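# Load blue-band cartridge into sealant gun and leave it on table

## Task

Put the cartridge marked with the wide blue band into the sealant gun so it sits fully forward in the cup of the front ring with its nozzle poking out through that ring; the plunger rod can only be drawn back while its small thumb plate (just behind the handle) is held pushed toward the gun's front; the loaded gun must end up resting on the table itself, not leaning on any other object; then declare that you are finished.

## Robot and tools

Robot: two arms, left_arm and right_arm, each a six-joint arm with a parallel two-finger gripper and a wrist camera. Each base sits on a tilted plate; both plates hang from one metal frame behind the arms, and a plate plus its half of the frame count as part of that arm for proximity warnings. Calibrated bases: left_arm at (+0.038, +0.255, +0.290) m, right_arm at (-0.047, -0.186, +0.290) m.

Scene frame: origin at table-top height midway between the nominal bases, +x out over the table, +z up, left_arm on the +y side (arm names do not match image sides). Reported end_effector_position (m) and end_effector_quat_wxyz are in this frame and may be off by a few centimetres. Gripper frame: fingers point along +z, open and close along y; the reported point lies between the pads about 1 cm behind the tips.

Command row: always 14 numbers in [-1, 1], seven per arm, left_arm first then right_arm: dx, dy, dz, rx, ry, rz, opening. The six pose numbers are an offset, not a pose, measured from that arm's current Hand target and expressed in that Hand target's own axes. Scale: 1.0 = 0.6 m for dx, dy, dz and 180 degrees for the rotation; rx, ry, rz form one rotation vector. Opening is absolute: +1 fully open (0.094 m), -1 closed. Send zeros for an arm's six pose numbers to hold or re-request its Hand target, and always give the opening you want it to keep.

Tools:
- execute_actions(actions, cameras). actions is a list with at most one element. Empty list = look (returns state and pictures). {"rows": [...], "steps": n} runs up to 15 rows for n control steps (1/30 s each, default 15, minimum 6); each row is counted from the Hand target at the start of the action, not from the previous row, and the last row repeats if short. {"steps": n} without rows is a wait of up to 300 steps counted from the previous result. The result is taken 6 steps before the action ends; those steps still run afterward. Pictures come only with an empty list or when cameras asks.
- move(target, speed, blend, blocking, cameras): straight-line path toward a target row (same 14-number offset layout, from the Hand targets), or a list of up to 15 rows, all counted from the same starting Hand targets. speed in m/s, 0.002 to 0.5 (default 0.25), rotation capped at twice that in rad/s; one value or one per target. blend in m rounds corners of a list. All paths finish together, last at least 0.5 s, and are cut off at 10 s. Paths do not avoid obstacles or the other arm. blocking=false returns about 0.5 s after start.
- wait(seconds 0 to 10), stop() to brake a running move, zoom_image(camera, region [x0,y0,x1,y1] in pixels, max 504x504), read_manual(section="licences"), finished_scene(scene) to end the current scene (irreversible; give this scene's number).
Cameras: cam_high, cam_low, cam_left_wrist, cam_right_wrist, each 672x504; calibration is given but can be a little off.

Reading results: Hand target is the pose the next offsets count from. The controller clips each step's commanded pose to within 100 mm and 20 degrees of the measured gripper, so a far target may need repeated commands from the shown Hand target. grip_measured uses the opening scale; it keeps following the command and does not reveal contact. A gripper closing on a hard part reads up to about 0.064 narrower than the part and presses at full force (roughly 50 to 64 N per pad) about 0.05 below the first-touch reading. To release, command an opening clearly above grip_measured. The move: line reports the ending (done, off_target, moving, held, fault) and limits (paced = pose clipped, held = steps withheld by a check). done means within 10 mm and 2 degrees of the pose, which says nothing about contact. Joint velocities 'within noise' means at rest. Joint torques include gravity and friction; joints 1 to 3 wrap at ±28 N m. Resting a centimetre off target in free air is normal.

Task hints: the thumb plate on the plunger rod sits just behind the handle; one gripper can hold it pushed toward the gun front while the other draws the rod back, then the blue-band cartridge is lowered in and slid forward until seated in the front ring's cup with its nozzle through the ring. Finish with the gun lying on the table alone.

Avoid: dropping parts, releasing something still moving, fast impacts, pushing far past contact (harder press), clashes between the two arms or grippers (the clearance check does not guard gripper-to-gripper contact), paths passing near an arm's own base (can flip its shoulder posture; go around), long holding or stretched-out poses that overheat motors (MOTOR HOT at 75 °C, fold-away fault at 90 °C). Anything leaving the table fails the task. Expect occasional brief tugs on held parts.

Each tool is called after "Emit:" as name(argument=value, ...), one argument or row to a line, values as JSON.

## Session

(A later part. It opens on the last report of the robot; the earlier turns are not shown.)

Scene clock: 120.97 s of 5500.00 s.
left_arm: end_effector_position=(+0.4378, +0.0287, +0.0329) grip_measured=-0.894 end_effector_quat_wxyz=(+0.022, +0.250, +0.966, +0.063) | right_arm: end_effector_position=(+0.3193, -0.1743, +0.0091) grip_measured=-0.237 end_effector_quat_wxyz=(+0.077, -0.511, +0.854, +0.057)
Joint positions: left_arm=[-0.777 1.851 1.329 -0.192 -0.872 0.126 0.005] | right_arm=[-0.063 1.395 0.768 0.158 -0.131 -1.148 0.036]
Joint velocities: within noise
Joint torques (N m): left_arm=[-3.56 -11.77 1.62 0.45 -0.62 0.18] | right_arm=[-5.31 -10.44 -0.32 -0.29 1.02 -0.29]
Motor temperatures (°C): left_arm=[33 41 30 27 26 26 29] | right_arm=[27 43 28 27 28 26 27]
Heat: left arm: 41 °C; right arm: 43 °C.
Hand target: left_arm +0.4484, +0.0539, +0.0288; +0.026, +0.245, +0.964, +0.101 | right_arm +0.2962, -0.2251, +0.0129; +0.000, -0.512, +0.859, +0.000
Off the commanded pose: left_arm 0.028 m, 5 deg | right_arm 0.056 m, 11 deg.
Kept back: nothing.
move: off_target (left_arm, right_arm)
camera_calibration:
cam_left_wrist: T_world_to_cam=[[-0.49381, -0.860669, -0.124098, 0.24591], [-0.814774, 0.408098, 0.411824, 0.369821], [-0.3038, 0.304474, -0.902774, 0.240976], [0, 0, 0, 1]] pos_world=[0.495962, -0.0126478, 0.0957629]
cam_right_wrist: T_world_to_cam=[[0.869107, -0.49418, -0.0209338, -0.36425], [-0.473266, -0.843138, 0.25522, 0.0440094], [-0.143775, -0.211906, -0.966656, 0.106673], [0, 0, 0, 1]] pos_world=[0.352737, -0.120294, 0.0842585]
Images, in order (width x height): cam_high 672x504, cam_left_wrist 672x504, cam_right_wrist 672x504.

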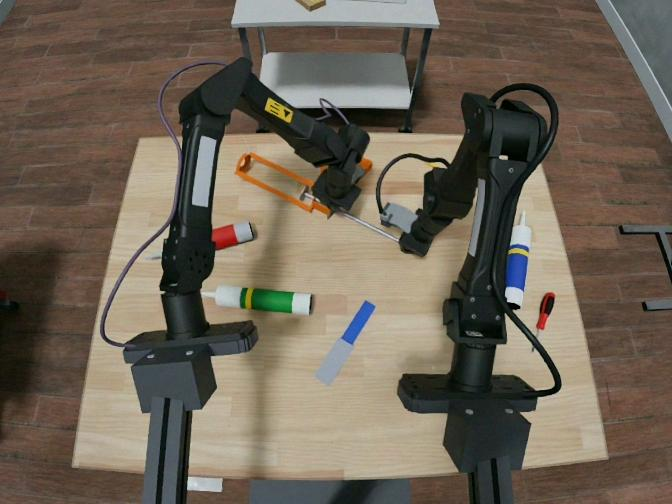

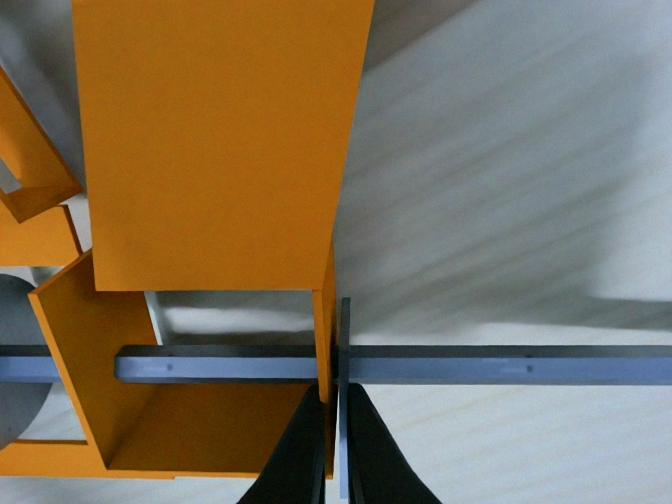

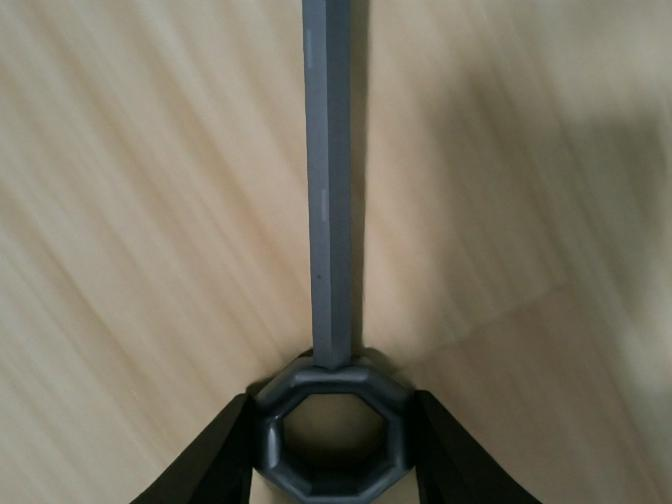

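Emit:
move(
  target=[0,0.035,0,0,0,0,-1,0.06,0,-0.005,0,0,0,-1],
  speed=0.06,
  cameras=["cam_left_wrist","cam_high"],
)

Emit:
zoom_image(
  camera="cam_high",
  region=[230, 140, 420, 270],
)

Scene clock: 122.17 s of 5500.00 s.
left_arm: end_effector_position=(+0.4397, +0.0283, +0.0358) grip_measured=-0.899 end_effector_quat_wxyz=(+0.022, +0.249, +0.967, +0.037) | right_arm: end_effector_position=(+0.3053, -0.2050, +0.0126) grip_measured=-0.237 end_effector_quat_wxyz=(+0.083, -0.513, +0.853, +0.058)
Joint positions: left_arm=[-0.766 1.821 1.313 -0.192 -0.814 0.14 0.005] | right_arm=[-0.189 1.374 0.714 0.187 -0.252 -1.211 0.036]
Joint velocities: within noise
Joint torques (N m): left_arm=[-1.81 -13.81 1.54 0.33 -1.02 0.33] | right_arm=[-6.45 -9.7 -0.54 -0.24 1.11 -0.35]
Motor temperatures (°C): left_arm=[33 41 30 27 26 26 29] | right_arm=[27 44 28 27 28 26 27]
Heat: left arm: 41 °C; right arm: 44 °C.
Hand target: left_arm +0.4583, +0.0720, +0.0332; +0.026, +0.245, +0.964, +0.101 | right_arm +0.2790, -0.2568, +0.0159; +0.000, -0.512, +0.859, +0.000
Off the commanded pose: left_arm 0.047 m, 7 deg | right_arm 0.058 m, 12 deg.
Kept back: nothing.
move: off_target (left_arm, right_arm)
camera_calibration:
cam_left_wrist: T_world_to_cam=[[-0.494943, -0.865622, -0.0756937, 0.245739], [-0.809354, 0.427559, 0.402664, 0.367723], [-0.316192, 0.260559, -0.912213, 0.251261], [0, 0, 0, 1]] pos_world=[0.498692, -0.00997416, 0.0997358]
Images, in order (width x height): cam_high 672x504, cam_left_wrist 672x504.

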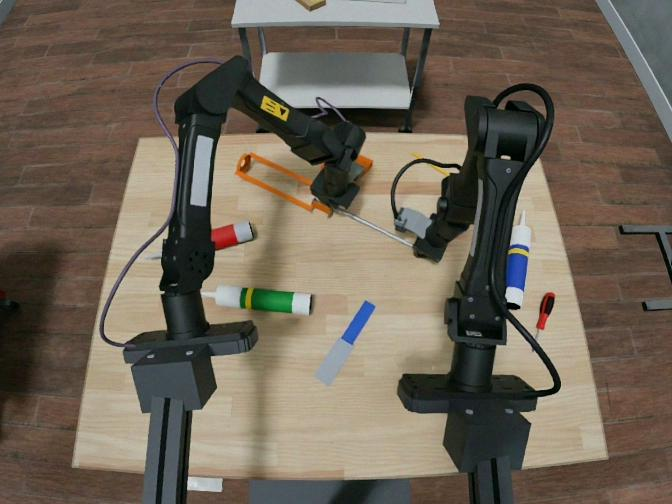

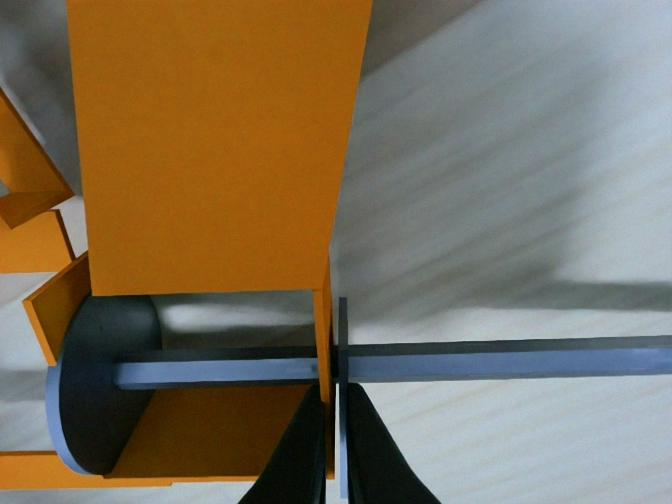

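Scaled by 2.653 from the camera's 672x504 image, which has a finer 960x720 frame.

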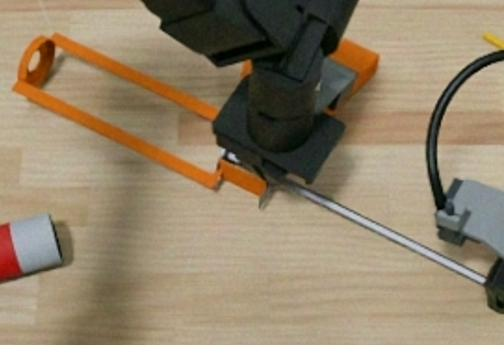

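Emit:
move(
  target=[
    [0,-0.077,-0.01,0,0,0,-1,-0.097,0,0,0,0,0,-1],
    [0,-0.077,-0.01,0,0,0,0.0,-0.097,0,0,0,0,0,0.2],
    [0,-0.077,-0.2,0,0,0,0.0,-0.097,0,-0.2,0,0,0,0.2],
  ],
  speed=0.15,
  cameras=["cam_left_wrist","cam_high","cam_right_wrist"],
)

Emit:
zoom_image(
  camera="cam_high",
  region=[220, 140, 440, 290],
)

Scene clock: 127.13 s of 5500.00 s.
left_arm: end_effector_position=(+0.4182, +0.0132, +0.1314) grip_measured=-0.002 end_effector_quat_wxyz=(+0.012, +0.252, +0.962, +0.100) | right_arm: end_effector_position=(+0.2970, -0.2064, +0.1251) grip_measured=+0.198 end_effector_quat_wxyz=(-0.013, -0.518, +0.855, +0.008)
Joint positions: left_arm=[-1.031 1.793 1.436 -0.743 -1.098 -0.295 0.047] | right_arm=[-0.031 0.895 0.74 -0.406 0.081 -1.145 0.056]
Joint velocities: within noise
Joint torques (N m): left_arm=[-8.59 -9.33 4.07 0.06 -0.33 -0.1] | right_arm=[0.94 -8.64 5.12 -0.03 0.13 0.1]
Motor temperatures (°C): left_arm=[33 41 30 27 26 26 29] | right_arm=[27 45 28 27 28 26 27]
Heat: left arm: 41 °C; right arm: 45 °C.
Hand target: left_arm +0.4248, +0.0104, +0.1409; +0.026, +0.245, +0.964, +0.102 | right_arm +0.3067, -0.2057, +0.1359; +0.000, -0.512, +0.859, +0.000
Off the commanded pose: left_arm 0.012 m, 2 deg | right_arm 0.015 m, 2 deg.
Kept back: nothing.
move: off_target (left_arm, right_arm); target 2's new opening was sent with left_arm's hand 0.008 m and 4 deg from that target
camera_calibration:
cam_left_wrist: T_world_to_cam=[[-0.496524, -0.846945, -0.190128, 0.244711], [-0.813085, 0.377119, 0.44348, 0.315094], [-0.303902, 0.374789, -0.875886, 0.324227], [0, 0, 0, 1]] pos_world=[0.476237, -0.0330875, 0.190775]
cam_right_wrist: T_world_to_cam=[[0.874485, -0.484463, -0.0238816, -0.357518], [-0.424015, -0.787427, 0.447404, -0.0504025], [-0.235556, -0.381122, -0.894013, 0.192003], [0, 0, 0, 1]] pos_world=[0.3365, -0.139716, 0.185665]
Images, in order (width x height): cam_high 672x504, cam_left_wrist 672x504, cam_right_wrist 672x504.

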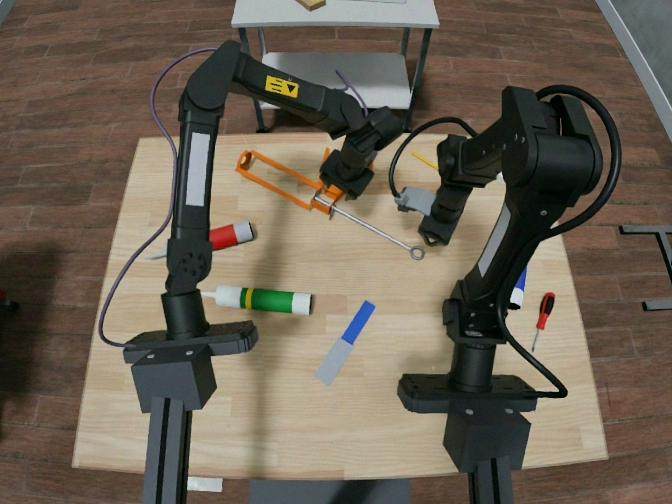

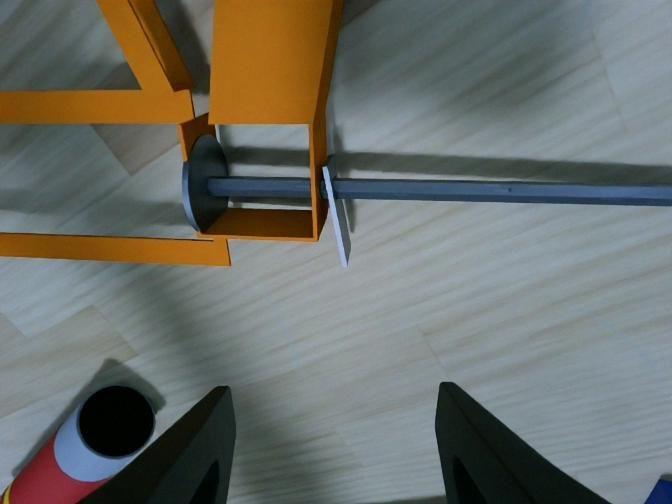

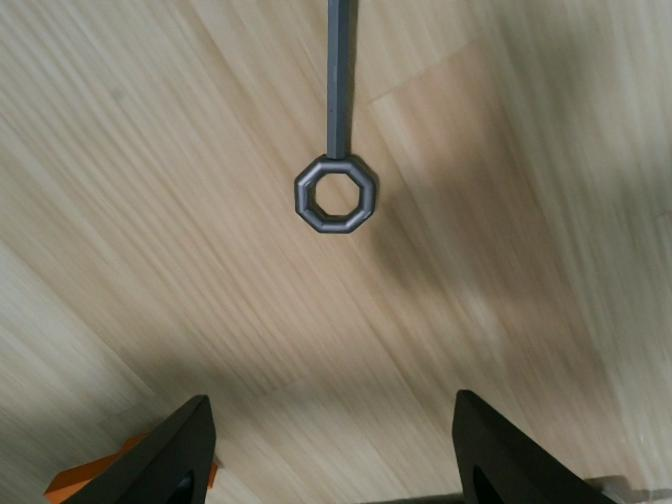

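Scaled by 2.291 from the camera's 672x504 image, which has a finer 960x720 frame.

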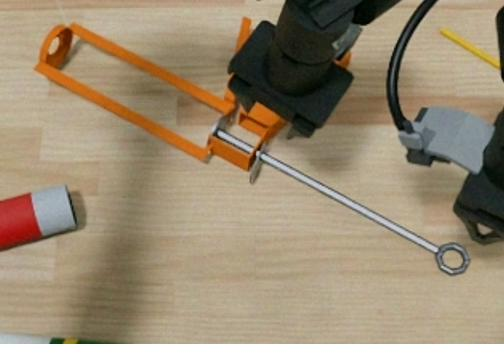

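Emit:
move(
  target=[0.217,0.275,-0.128,0,0,0,0.0,0.3482,-0.1762,-0.0567,0,0,0.3778,0.5],
  speed=0.25,
  cameras=["cam_high","cam_right_wrist"],
)

Scene clock: 130.83 s of 5500.00 s.
left_arm: end_effector_position=(+0.3779, +0.1977, +0.2479) grip_measured=-0.002 end_effector_quat_wxyz=(+0.016, +0.241, +0.966, +0.095) | right_arm: end_effector_position=(+0.2982, -0.4340, +0.1656) grip_measured=+0.498 end_effector_quat_wxyz=(-0.005, +0.039, +0.999, -0.002)
Joint positions: left_arm=[-1.169 1.028 1.016 -1.336 -1.141 -0.598 0.047] | right_arm=[-1.107 1.316 1.174 -0.678 -0.792 -0.68 0.07]
Joint velocities: within noise
Joint torques (N m): left_arm=[-2.71 -3.63 2.81 0.01 -0.32 -0.09] | right_arm=[-5.08 -4.6 5.39 -0.08 -0.18 0.09]
Motor temperatures (°C): left_arm=[33 41 29 27 26 26 29] | right_arm=[27 44 29 27 28 26 27]
Heat: left arm: 41 °C; right arm: 44 °C.
Hand target: left_arm +0.3797, +0.2002, +0.2504; +0.026, +0.245, +0.964, +0.101 | right_arm +0.3002, -0.4398, +0.1698; +0.000, +0.056, +0.998, +0.000
Off the commanded pose: left_arm 0.004 m, 1 deg | right_arm 0.007 m, 2 deg.
Kept back: nothing.
move: done
camera_calibration:
cam_right_wrist: T_world_to_cam=[[-0.103264, -0.99462, 0.00826846, -0.403017], [-0.891018, 0.096196, 0.443659, 0.276137], [-0.442067, 0.0384466, -0.896157, 0.385809], [0, 0, 0, 1]] pos_world=[0.37498, -0.442245, 0.226567]
Images, in order (width x height): cam_high 672x504, cam_right_wrist 672x504.

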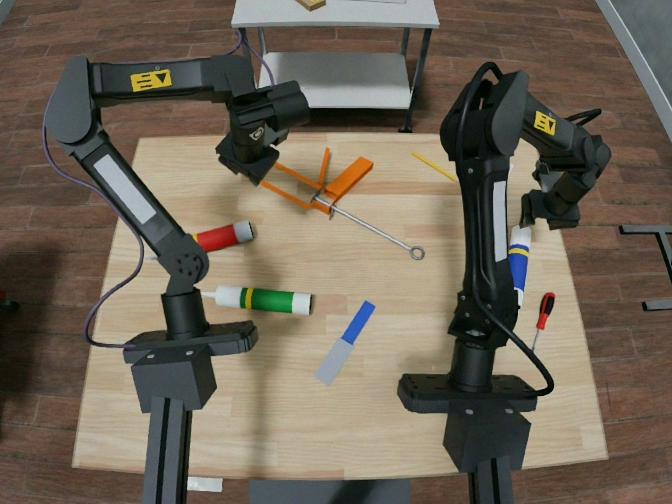

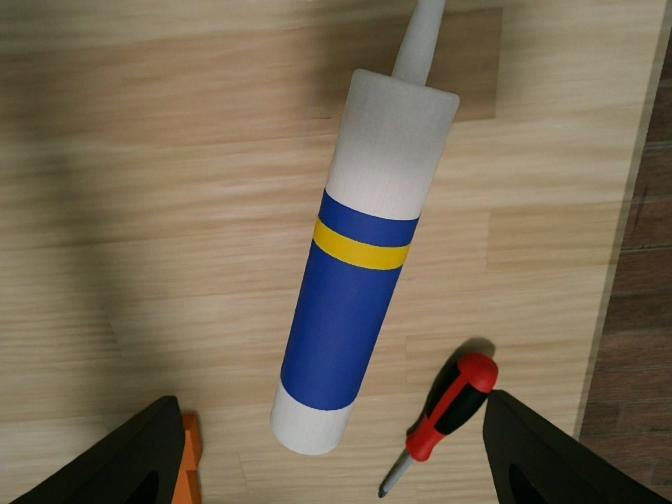

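Emit:
move(
  target=[0,0,0,0,0,0,0.0,0.053,-0.0097,0.14,0,0,0.075,0.6],
  speed=0.2,
  cameras=["cam_right_wrist"],
)

Scene clock: 132.90 s of 5500.00 s.
left_arm: end_effector_position=(+0.3779, +0.1984, +0.2480) grip_measured=-0.002 end_effector_quat_wxyz=(+0.016, +0.241, +0.966, +0.096) | right_arm: end_effector_position=(+0.2696, -0.4390, +0.0901) grip_measured=+0.598 end_effector_quat_wxyz=(-0.003, +0.169, +0.986, +0.005)
Joint positions: left_arm=[-1.169 1.028 1.016 -1.341 -1.142 -0.602 0.047] | right_arm=[-0.983 1.467 1.029 -0.305 -0.72 -0.303 0.075]
Joint velocities: within noise
Joint torques (N m): left_arm=[-2.8 -3.59 2.82 0 -0.32 -0.09] | right_arm=[-3.19 -5.57 2.06 0.45 0.16 0.1]
Motor temperatures (°C): left_arm=[33 40 29 27 26 26 29] | right_arm=[27 43 29 27 28 26 27]
Heat: left arm: 40 °C; right arm: 43 °C.
Hand target: left_arm +0.3797, +0.2002, +0.2504; +0.026, +0.245, +0.964, +0.101 | right_arm +0.2679, -0.4419, +0.0857; +0.000, +0.173, +0.985, +0.000
Off the commanded pose: left_arm 0.004 m, 1 deg | right_arm 0.005 m, 1 deg.
Kept back: nothing.
move: done
camera_calibration:
cam_right_wrist: T_world_to_cam=[[-0.356142, -0.934414, -0.00579079, -0.314481], [-0.839795, 0.317349, 0.440493, 0.368162], [-0.409765, 0.161741, -0.897737, 0.351231], [0, 0, 0, 1]] pos_world=[0.341103, -0.467499, 0.151319]
Images, in order (width x height): cam_right_wrist 672x504.

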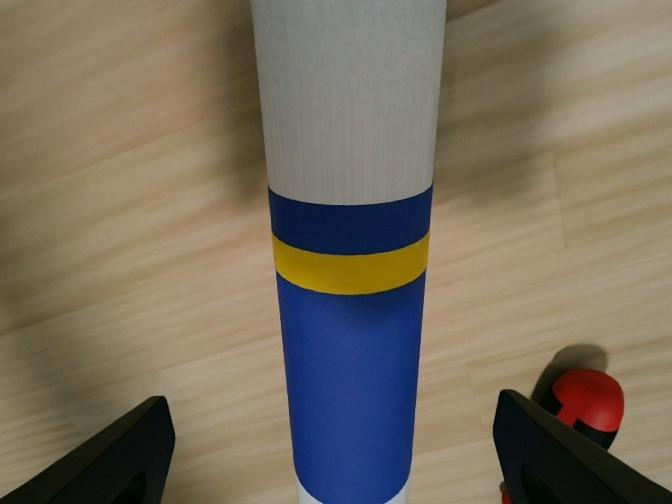

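Emit:
move(
  target=[
    [0,0,0,0,0,0,0.0,0,-0.0075,0.106,0,0,0,0.4],
    [0,0,0,0,0,0,0.0,0,-0.0075,0.106,0,0,0,-0.2],
  ],
  speed=0.12,
  cameras=["cam_right_wrist"],
)

Scene clock: 134.90 s of 5500.00 s.
left_arm: end_effector_position=(+0.3779, +0.1984, +0.2480) grip_measured=-0.002 end_effector_quat_wxyz=(+0.016, +0.240, +0.966, +0.096) | right_arm: end_effector_position=(+0.2619, -0.4398, +0.0262) grip_measured=+0.034 end_effector_quat_wxyz=(-0.009, +0.174, +0.985, +0.006)
Joint positions: left_arm=[-1.169 1.028 1.016 -1.341 -1.142 -0.604 0.047] | right_arm=[-0.866 1.648 1.045 -0.095 -0.629 -0.203 0.049]
Joint velocities: within noise
Joint torques (N m): left_arm=[-2.8 -3.58 2.81 0 -0.32 -0.09] | right_arm=[-3.74 -5.85 2.99 0.43 0.11 0.08]
Motor temperatures (°C): left_arm=[33 39 29 27 26 26 29] | right_arm=[27 43 29 27 28 26 27]
Heat: left arm: 39 °C; right arm: 43 °C.
Hand target: left_arm +0.3797, +0.2002, +0.2504; +0.026, +0.245, +0.964, +0.101 | right_arm +0.2664, -0.4461, +0.0221; +0.000, +0.173, +0.985, +0.000
Off the commanded pose: left_arm 0.004 m, 1 deg | right_arm 0.009 m, 1 deg.
Kept back: nothing.
move: done
camera_calibration:
cam_right_wrist: T_world_to_cam=[[-0.366665, -0.930334, -0.00589461, -0.313728], [-0.830771, 0.32456, 0.452196, 0.390654], [-0.418781, 0.170702, -0.891899, 0.29694], [0, 0, 0, 1]] pos_world=[0.333864, -0.469351, 0.0863385]
Images, in order (width x height): cam_right_wrist 672x504.

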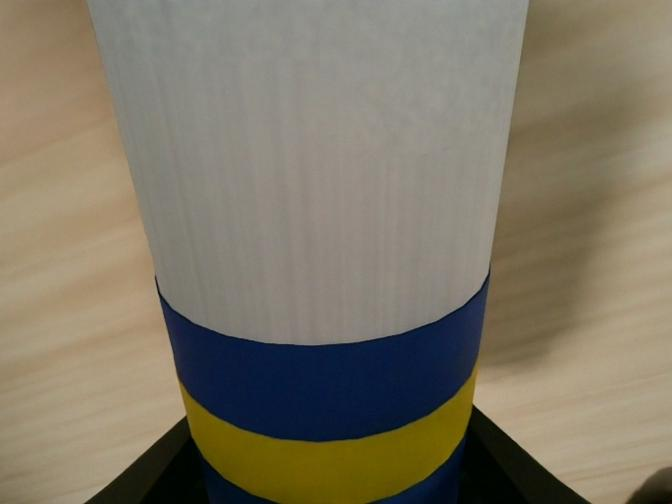

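Emit:
move(
  target=[
    [0,0,0,0,0,0,0.0,0,0,-0.2,0,0,0,-0.2],
    [0,0,0,0,0,0,0.0,0.2073,0.7335,-0.2,0,0,-0.4528,-0.2],
  ],
  speed=[0.12,0.25],
  blend=[0.03,0],
  cameras=["cam_high","cam_right_wrist"],
)

Scene clock: 139.83 s of 5500.00 s.
left_arm: end_effector_position=(+0.3778, +0.1986, +0.2480) grip_measured=-0.002 end_effector_quat_wxyz=(+0.015, +0.241, +0.966, +0.096) | right_arm: end_effector_position=(+0.2930, -0.0002, +0.1325) grip_measured=+0.038 end_effector_quat_wxyz=(-0.011, -0.504, +0.864, -0.003)
Joint positions: left_arm=[-1.169 1.028 1.016 -1.342 -1.142 -0.604 0.047] | right_arm=[0.872 1.382 0.995 -0.466 0.816 -0.475 0.049]
Joint velocities: within noise
Joint torques (N m): left_arm=[-2.81 -3.58 2.82 0.01 -0.32 -0.08] | right_arm=[6.52 -5.27 5.29 -0.16 0.18 -0.13]
Motor temperatures (°C): left_arm=[32 38 29 27 26 26 29] | right_arm=[27 43 29 27 28 26 27]
Heat: left arm: 38 °C; right arm: 43 °C.
Hand target: left_arm +0.3797, +0.2002, +0.2504; +0.026, +0.245, +0.964, +0.101 | right_arm +0.2996, +0.0099, +0.1425; +0.000, -0.512, +0.859, +0.000
Off the commanded pose: left_arm 0.003 m, 1 deg | right_arm 0.016 m, 2 deg.
Kept back: nothing.
move: off_target (right_arm)
camera_calibration:
cam_right_wrist: T_world_to_cam=[[0.857387, -0.514669, -0.00190313, -0.251809], [-0.457595, -0.763991, 0.454889, 0.115806], [-0.235571, -0.389145, -0.890546, 0.275811], [0, 0, 0, 1]] pos_world=[0.333863, 0.0662071, 0.192464]
Images, in order (width x height): cam_high 672x504, cam_right_wrist 672x504.

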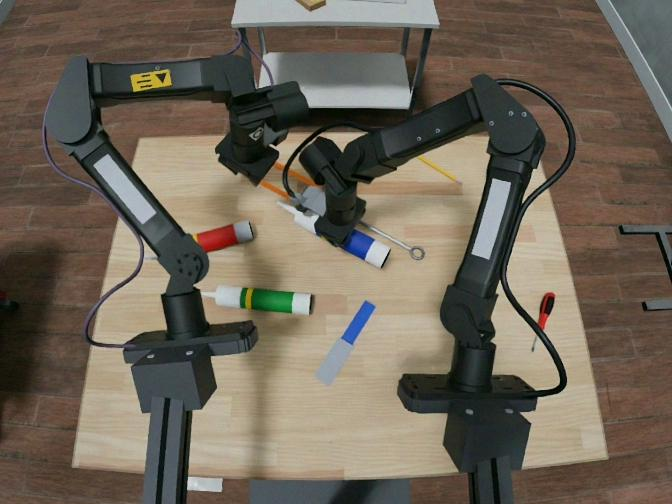

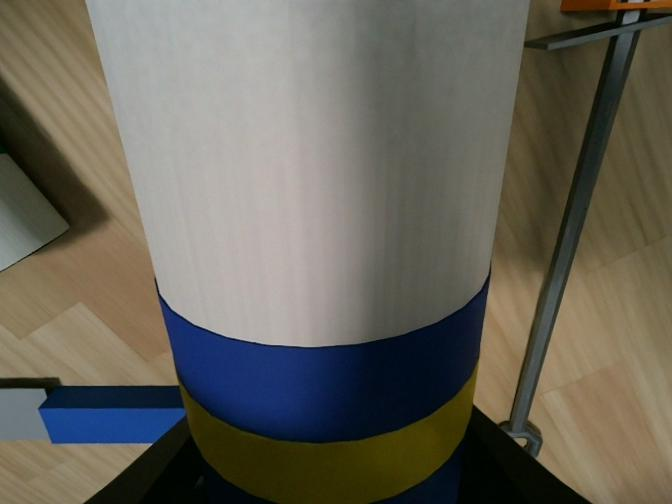

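Emit:
move(
  target=[0,0,0,0,0,0,0.0,0,0,0.1983,0,0,0,-0.2],
  speed=0.12,
  cameras=["cam_right_wrist"],
)

Scene clock: 141.53 s of 5500.00 s.
left_arm: end_effector_position=(+0.3778, +0.1986, +0.2480) grip_measured=-0.002 end_effector_quat_wxyz=(+0.015, +0.241, +0.966, +0.096) | right_arm: end_effector_position=(+0.2871, -0.0025, +0.0269) grip_measured=+0.038 end_effector_quat_wxyz=(-0.026, -0.516, +0.856, -0.008)
Joint positions: left_arm=[-1.169 1.028 1.016 -1.342 -1.142 -0.604 0.047] | right_arm=[0.64 1.656 1 -0.084 0.665 -0.703 0.049]
Joint velocities: within noise
Joint torques (N m): left_arm=[-2.81 -3.58 2.82 0.01 -0.32 -0.08] | right_arm=[4.1 -5.74 3.26 0.64 -0.16 -0.18]
Motor temperatures (°C): left_arm=[32 38 29 27 26 26 29] | right_arm=[27 43 29 27 28 26 27]
Heat: left arm: 38 °C; right arm: 43 °C.
Hand target: left_arm +0.3797, +0.2002, +0.2504; +0.026, +0.245, +0.964, +0.101 | right_arm +0.2997, +0.0101, +0.0235; +0.000, -0.512, +0.859, +0.000
Off the commanded pose: left_arm 0.003 m, 1 deg | right_arm 0.018 m, 3 deg.
Kept back: nothing.
move: off_target (right_arm)
camera_calibration:
cam_right_wrist: T_world_to_cam=[[0.872503, -0.488544, -0.00796622, -0.252317], [-0.424833, -0.766571, 0.481545, 0.149287], [-0.241363, -0.416765, -0.876385, 0.180699], [0, 0, 0, 1]] pos_world=[0.327183, 0.0664803, 0.0844633]
Images, in order (width x height): cam_right_wrist 672x504.

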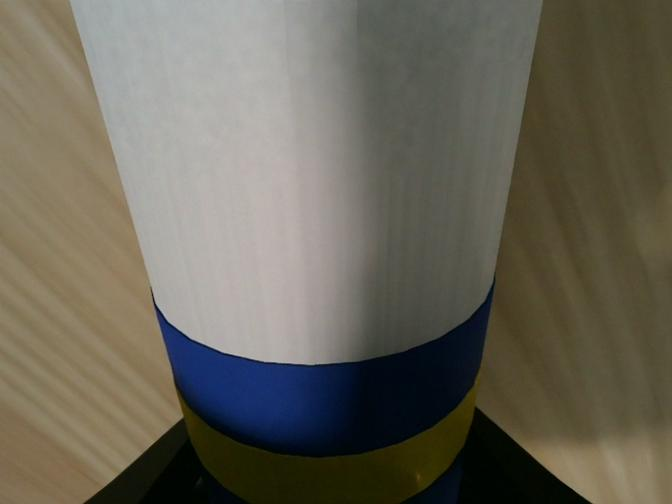

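Emit:
move(
  target=[
    [0,0,0,0,0,0,0.0,0,0,0,0,0,0,0.1],
    [0,0,0,0,0,0,0.0,0,0,0,0,0,0,0.4],
    [0,0,0,0,0,0,0.0,0,0,-0.22,0,0,0,0.4],
  ],
  speed=0.12,
  cameras=["cam_right_wrist","cam_high"],
)

Scene clock: 147.10 s of 5500.00 s.
left_arm: end_effector_position=(+0.3778, +0.1986, +0.2480) grip_measured=-0.002 end_effector_quat_wxyz=(+0.015, +0.241, +0.966, +0.096) | right_arm: end_effector_position=(+0.2891, +0.0051, +0.1415) grip_measured=+0.398 end_effector_quat_wxyz=(-0.018, -0.524, +0.852, -0.006)
Joint positions: left_arm=[-1.169 1.028 1.016 -1.342 -1.142 -0.604 0.047] | right_arm=[0.915 1.396 1.023 -0.537 0.848 -0.458 0.066]
Joint velocities: within noise
Joint torques (N m): left_arm=[-2.81 -3.58 2.82 0.01 -0.32 -0.09] | right_arm=[5.97 -7.42 4.52 -0.14 0.15 0.09]
Motor temperatures (°C): left_arm=[32 37 29 27 26 26 29] | right_arm=[28 43 29 27 28 26 27]
Heat: left arm: 37 °C; right arm: 43 °C.
Hand target: left_arm +0.3797, +0.2002, +0.2504; +0.026, +0.245, +0.964, +0.101 | right_arm +0.2996, +0.0100, +0.1555; +0.000, -0.512, +0.859, +0.000
Off the commanded pose: left_arm 0.003 m, 1 deg | right_arm 0.018 m, 3 deg.
Kept back: nothing.
move: off_target (right_arm); target 2's new opening was sent with right_arm's hand 0.011 m and 2 deg from that target
camera_calibration:
cam_right_wrist: T_world_to_cam=[[0.880678, -0.473691, -0.00474045, -0.252318], [-0.416983, -0.779918, 0.466748, 0.100591], [-0.224792, -0.409078, -0.884377, 0.281095], [0, 0, 0, 1]] pos_world=[0.327343, 0.0739217, 0.200447]
Images, in order (width x height): cam_high 672x504, cam_right_wrist 672x504.

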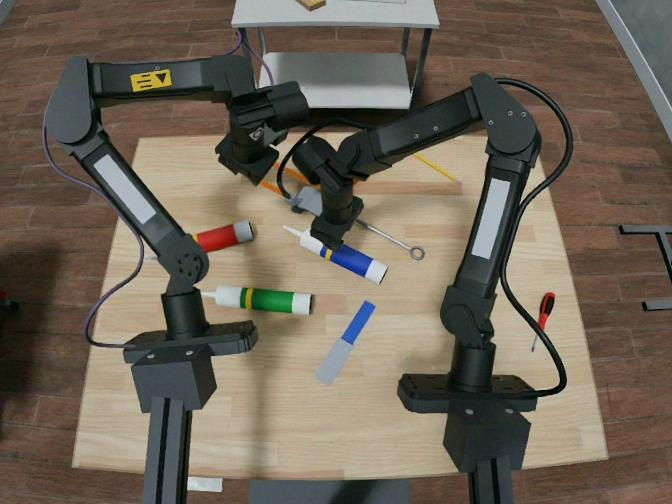

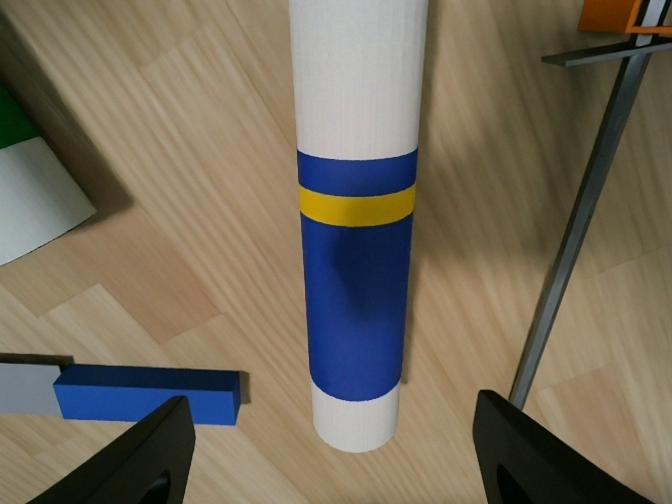

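Emit:
move(
  target=[0,0,0,0,0,0,0.2,-0.065,-0.2595,-0.01,0,0,0.597,0.4],
  speed=0.25,
  cameras=["cam_right_wrist","cam_high"],
)

Scene clock: 152.10 s of 5500.00 s.
left_arm: end_effector_position=(+0.3778, +0.1986, +0.2480) grip_measured=+0.198 end_effector_quat_wxyz=(+0.015, +0.241, +0.966, +0.096) | right_arm: end_effector_position=(+0.4535, -0.0314, +0.1640) grip_measured=+0.398 end_effector_quat_wxyz=(+0.005, +0.385, +0.923, +0.004)
Joint positions: left_arm=[-1.169 1.028 1.016 -1.342 -1.142 -0.604 0.056] | right_arm=[0.68 1.493 1.674 -0.864 0.671 1.158 0.066]
Joint velocities: within noise
Joint torques (N m): left_arm=[-2.8 -3.58 2.82 0.01 -0.32 -0.08] | right_arm=[2.91 -6.95 6.74 -0.06 -0.1 0.09]
Motor temperatures (°C): left_arm=[32 36 29 27 26 26 29] | right_arm=[27 43 29 27 28 26 27]
Heat: left arm: 36 °C; right arm: 43 °C.
Hand target: left_arm +0.3797, +0.2002, +0.2504; +0.026, +0.245, +0.964, +0.101 | right_arm +0.4551, -0.0300, +0.1614; +0.000, +0.390, +0.921, +0.000
Off the commanded pose: left_arm 0.003 m, 1 deg | right_arm 0.003 m, 1 deg.
Kept back: nothing.
move: done
camera_calibration:
cam_right_wrist: T_world_to_cam=[[-0.727961, -0.685569, -0.00825775, 0.309151], [-0.622081, 0.655387, 0.42835, 0.274671], [-0.288252, 0.316959, -0.903575, 0.377721], [0, 0, 0, 1]] pos_world=[0.504796, -0.087794, 0.226197]
Images, in order (width x height): cam_high 672x504, cam_right_wrist 672x504.

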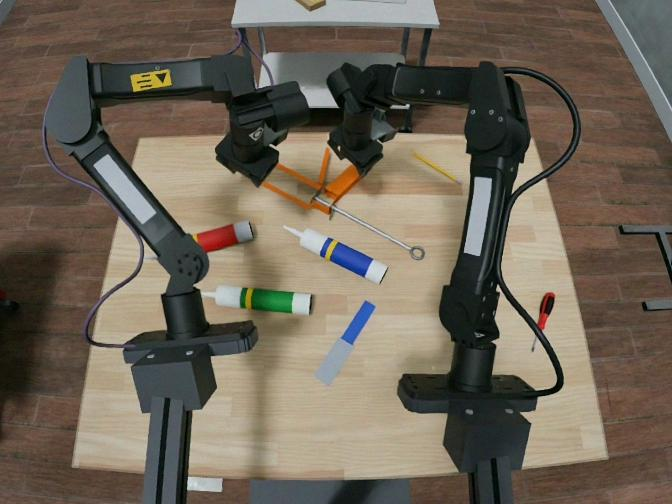

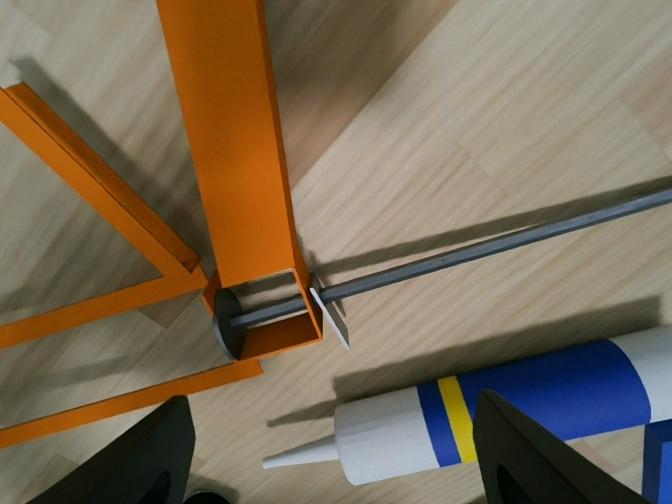

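Emit:
move(
  target=[-0.0507,-0.3195,0.085,0.0524,-0.052,0.498,0.6,0.0,0.0,0.0,0,0,0,0.4],
  speed=0.25,
  cameras=["cam_left_wrist","cam_high"],
)

Scene clock: 157.67 s of 5500.00 s.
left_arm: end_effector_position=(+0.3239, +0.0377, +0.1636) grip_measured=+0.598 end_effector_quat_wxyz=(-0.004, +0.858, +0.513, +0.012) | right_arm: end_effector_position=(+0.4532, -0.0314, +0.1642) grip_measured=+0.398 end_effector_quat_wxyz=(+0.004, +0.384, +0.923, +0.004)
Joint positions: left_arm=[-1.16 1.513 0.946 -0.559 -1 1.176 0.075] | right_arm=[0.68 1.493 1.675 -0.867 0.67 1.158 0.066]
Joint velocities: within noise
Joint torques (N m): left_arm=[-4.72 -4.03 3.48 0.37 0.19 0.07] | right_arm=[2.91 -6.95 6.65 -0.06 -0.1 0.09]
Motor temperatures (°C): left_arm=[32 36 29 27 26 26 29] | right_arm=[27 43 29 27 28 26 27]
Heat: left arm: 36 °C; right arm: 43 °C.
Hand target: left_arm +0.3221, +0.0303, +0.1605; -0.001, +0.859, +0.511, +0.000 | right_arm +0.4551, -0.0300, +0.1615; +0.000, +0.390, +0.921, +0.000
Off the commanded pose: left_arm 0.008 m, 1 deg | right_arm 0.004 m, 1 deg.
Kept back: nothing.
move: done
camera_calibration:
cam_left_wrist: T_world_to_cam=[[-0.873225, 0.487307, 0.00317056, 0.264807], [0.437367, 0.780833, 0.446106, -0.205754], [0.214915, 0.390938, -0.894974, 0.149066], [0, 0, 0, 1]] pos_world=[0.289189, -0.0266586, 0.224359]
Images, in order (width x height): cam_high 672x504, cam_left_wrist 672x504.

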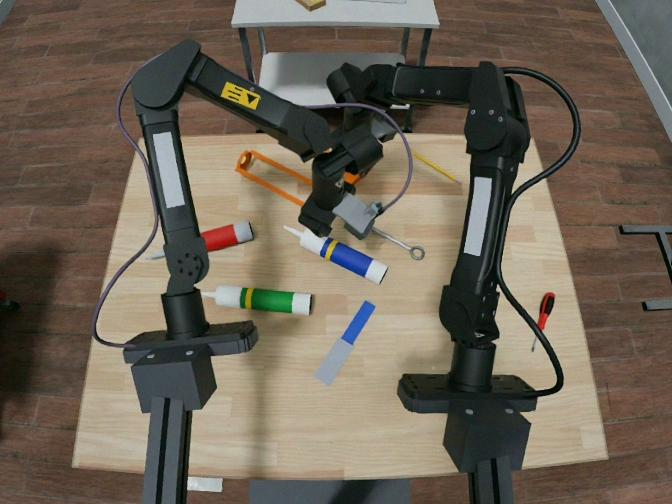

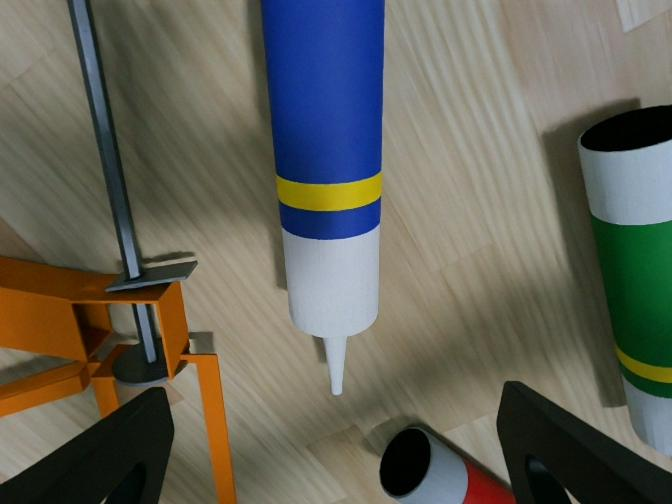

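Emit:
move(
  target=[-0.0378,0.0047,0.12,0,0,-0.0083,0.6,0.0,0.0,0.0,0,0,0,0.4],
  speed=0.2,
  cameras=["cam_left_wrist"],
)

Scene clock: 159.10 s of 5500.00 s.
left_arm: end_effector_position=(+0.3190, +0.0322, +0.1144) grip_measured=+0.598 end_effector_quat_wxyz=(-0.027, +0.855, +0.518, +0.016) | right_arm: end_effector_position=(+0.4532, -0.0314, +0.1642) grip_measured=+0.398 end_effector_quat_wxyz=(+0.004, +0.384, +0.923, +0.004)
Joint positions: left_arm=[-1.042 1.642 0.943 -0.348 -0.961 1.286 0.075] | right_arm=[0.68 1.493 1.675 -0.867 0.67 1.158 0.066]
Joint velocities: within noise
Joint torques (N m): left_arm=[-6.32 -7.73 1.94 0.19 -0.02 -0.03] | right_arm=[2.92 -6.94 6.65 -0.06 -0.09 0.09]
Motor temperatures (°C): left_arm=[32 36 29 27 26 26 29] | right_arm=[27 43 29 27 28 26 27]
Heat: left arm: 36 °C; right arm: 43 °C.
Hand target: left_arm +0.3206, +0.0289, +0.1182; -0.019, +0.853, +0.521, +0.012 (not the last commanded pose) | right_arm +0.4551, -0.0300, +0.1615; +0.000, +0.390, +0.921, +0.000
Off the commanded pose: left_arm 0.035 m, 4 deg | right_arm 0.004 m, 1 deg.
Kept back: nothing.
move: held (left_arm; a check stopped the path); limits=held
pose unreachable (left arm): on one or more control steps of this call this arm could not follow its commanded pose, so it was not sent that pose on those steps. It may still have moved: this result reports where it is.
cause: moving toward the commanded pose would bring a part of the arm too close to another arm (this arm's wrist (the part past joint 4) and the right arm's gripper housing).
camera_calibration:
cam_left_wrist: T_world_to_cam=[[-0.879716, 0.473937, 0.0385084, 0.261877], [0.433945, 0.767091, 0.472508, -0.178848], [0.194399, 0.432383, -0.880485, 0.111756], [0, 0, 0, 1]] pos_world=[0.286262, -0.0352421, 0.172822]
Images, in order (width x height): cam_left_wrist 672x504.

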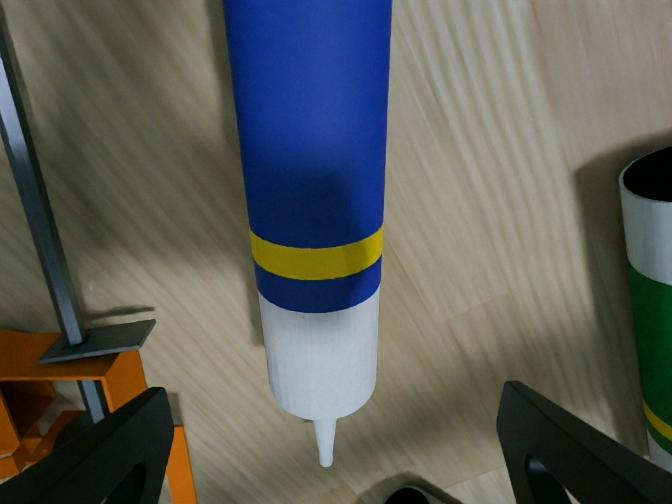

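Emit:
move(
  target=[0,0,0,0,0,0,0.6,-0.08,-0.205,-0.15,0,0,0,0.4],
  speed=0.25,
  cameras=["cam_left_wrist"],
)

Scene clock: 159.97 s of 5500.00 s.
left_arm: end_effector_position=(+0.3190, +0.0322, +0.1144) grip_measured=+0.598 end_effector_quat_wxyz=(-0.027, +0.855, +0.518, +0.016) | right_arm: end_effector_position=(+0.4386, -0.0402, +0.1615) grip_measured=+0.398 end_effector_quat_wxyz=(-0.007, +0.377, +0.926, -0.009)
Joint positions: left_arm=[-1.042 1.642 0.943 -0.348 -0.961 1.286 0.075] | right_arm=[0.667 1.465 1.621 -0.877 0.662 1.158 0.066]
Joint velocities: within noise
Joint torques (N m): left_arm=[-6.31 -7.72 1.94 0.19 -0.02 -0.03] | right_arm=[3.3 -8.03 4.92 0.23 0.03 -0.03]
Motor temperatures (°C): left_arm=[32 36 29 27 26 26 29] | right_arm=[27 44 29 27 28 26 27]
Heat: left arm: 36 °C; right arm: 44 °C.
Hand target: left_arm +0.3206, +0.0289, +0.1182; -0.019, +0.853, +0.521, +0.012 | right_arm +0.4439, -0.0387, +0.1619; +0.000, +0.384, +0.923, -0.005 (not the last commanded pose)
Off the commanded pose: left_arm 0.005 m, 1 deg | right_arm 0.147 m, 2 deg.
Kept back: nothing.
move: held (right_arm; a check stopped the path); limits=held
pose unreachable (left arm): on one or more control steps of this call this arm could not follow its commanded pose, so it was not sent that pose on those steps. It may still have moved: this result reports where it is.
cause: moving toward the commanded pose would bring a part of the arm too close to another arm (this arm's wrist (the part past joint 4) and the right arm's gripper housing, along the way the arms are being sent, or toward where that arm still pushes).
pose unreachable (right arm): on one or more control steps of this call this arm could not follow its commanded pose, so it was not sent that pose on those steps. It may still have moved: this result reports where it is.
cause: moving toward the commanded pose would bring a part of the arm too close to another arm (this arm's gripper housing and the left arm's wrist (the part past joint 4), at the place that arm is still heading or pushing toward).
camera_calibration:
cam_left_wrist: T_world_to_cam=[[-0.879716, 0.473937, 0.0385084, 0.261877], [0.433945, 0.767091, 0.472508, -0.178848], [0.194399, 0.432383, -0.880485, 0.111756], [0, 0, 0, 1]] pos_world=[0.286262, -0.0352421, 0.172822]
Images, in order (width x height): cam_left_wrist 672x504.

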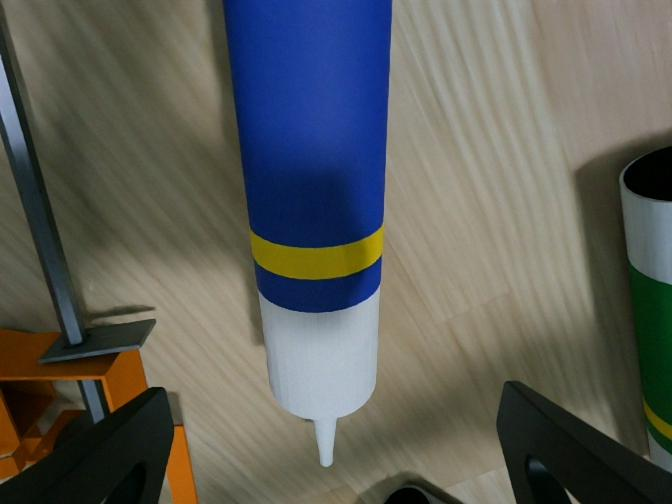

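Emit:
move(
  target=[0,0,-0.15,0,0,0,0.6,0,0,0,0,0,0,0.4],
  cameras=[],
)

Scene clock: 162.37 s of 5500.00 s.
left_arm: end_effector_position=(+0.3238, +0.0314, +0.2046) grip_measured=+0.598 end_effector_quat_wxyz=(-0.022, +0.850, +0.525, +0.015) | right_arm: end_effector_position=(+0.4386, -0.0402, +0.1615) grip_measured=+0.398 end_effector_quat_wxyz=(-0.007, +0.377, +0.926, -0.009)
Joint positions: left_arm=[-1.294 1.573 1.114 -0.947 -1.046 0.841 0.075] | right_arm=[0.667 1.465 1.621 -0.877 0.662 1.158 0.066]
Joint velocities: within noise
Joint torques (N m): left_arm=[-7.25 -3.29 3.97 0.07 -0.08 -0.07] | right_arm=[3.32 -8.05 4.92 0.23 0.03 -0.03]
Motor temperatures (°C): left_arm=[32 36 29 27 26 26 29] | right_arm=[27 44 29 27 28 26 27]
Heat: left arm: 36 °C; right arm: 44 °C.
Hand target: left_arm +0.3203, +0.0249, +0.2081; -0.019, +0.853, +0.521, +0.012 | right_arm +0.4439, -0.0387, +0.1619; +0.000, +0.384, +0.923, -0.005
Off the commanded pose: left_arm 0.008 m, 1 deg | right_arm 0.006 m, 1 deg.
Kept back: nothing.
move: done
No camera images: "cameras" was empty.

Emit:
move(
  target=[0,0,0,0,0,0,0.6,-0.115,-0.217,-0.147,0,0,0,0.4],
)

Scene clock: 164.00 s of 5500.00 s.
left_arm: end_effector_position=(+0.3236, +0.0320, +0.2047) grip_measured=+0.598 end_effector_quat_wxyz=(-0.023, +0.850, +0.526, +0.015) | right_arm: end_effector_position=(+0.4063, -0.1739, +0.2451) grip_measured=+0.398 end_effector_quat_wxyz=(+0.002, +0.391, +0.920, -0.005)
Joint positions: left_arm=[-1.294 1.573 1.115 -0.951 -1.046 0.837 0.075] | right_arm=[0.371 0.974 1.409 -1.023 0.432 0.967 0.066]
Joint velocities: within noise
Joint torques (N m): left_arm=[-7.25 -3.28 4.01 0.07 -0.08 -0.07] | right_arm=[-0.25 -9.68 4.41 -0.04 -0.11 -0.15]
Motor temperatures (°C): left_arm=[32 35 29 27 26 26 29] | right_arm=[27 44 29 27 28 26 26]
Heat: left arm: 35 °C; right arm: 44 °C.
Hand target: left_arm +0.3204, +0.0249, +0.2081; -0.019, +0.853, +0.521, +0.012 | right_arm +0.4004, -0.1785, +0.2515; +0.000, +0.384, +0.923, -0.005
Off the commanded pose: left_arm 0.009 m, 1 deg | right_arm 0.010 m, 1 deg.
Kept back: nothing.
move: done
camera_calibration:
cam_left_wrist: T_world_to_cam=[[-0.887661, 0.459409, 0.0316479, 0.266963], [0.41928, 0.77788, 0.468089, -0.218071], [0.190426, 0.428774, -0.883114, 0.19238], [0, 0, 0, 1]] pos_world=[0.291772, -0.0355, 0.263521]
cam_right_wrist: T_world_to_cam=[[-0.737663, -0.675078, 0.0111257, 0.178799], [-0.60681, 0.670111, 0.427472, 0.300438], [-0.296032, 0.308579, -0.90396, 0.48439], [0, 0, 0, 1]] pos_world=[0.457598, -0.230096, 0.307451]

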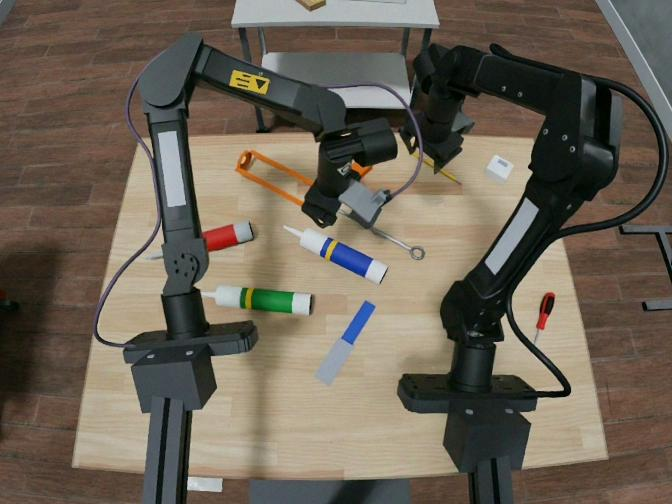

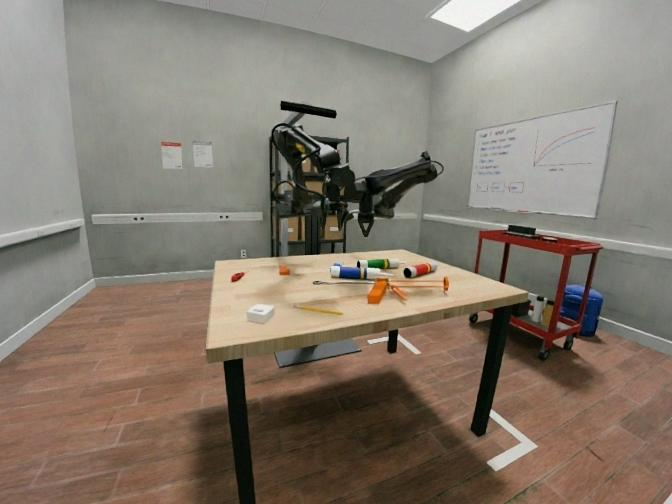

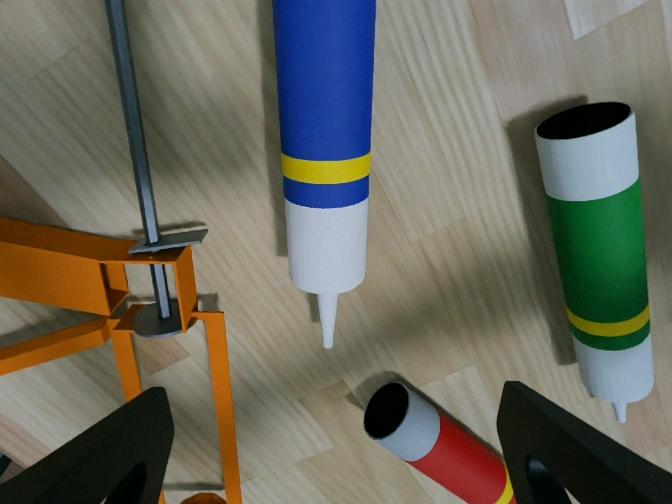

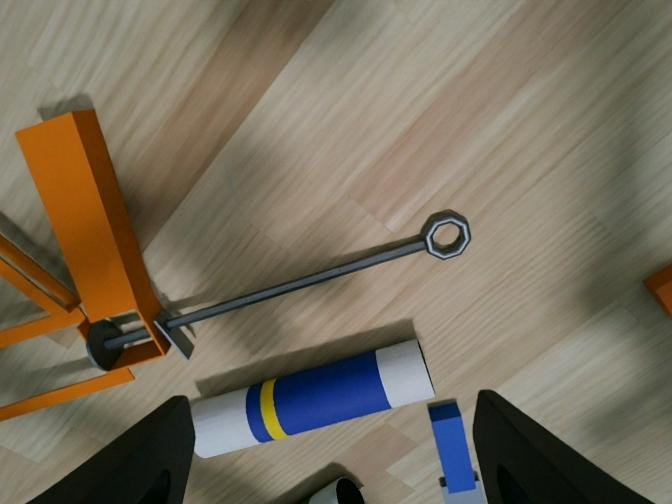

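Emit:
zoom_image(
  camera="cam_right_wrist",
  region=[0, 220, 260, 440],
)

Emit:
zoom_image(
  camera="cam_left_wrist",
  region=[0, 180, 260, 400],
)

Scaled by 1.938 from the camera's 672x504 image, which has a finer 960x720 frame.

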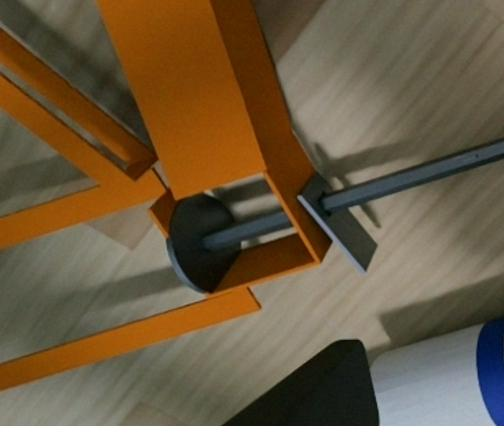

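Scaled by 1.938 from the camera's 672x504 image, which has a finer 960x720 frame.

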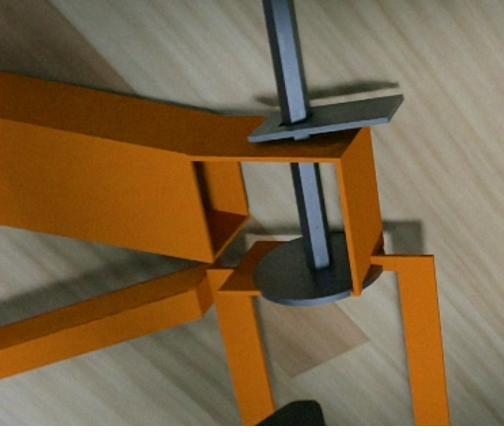

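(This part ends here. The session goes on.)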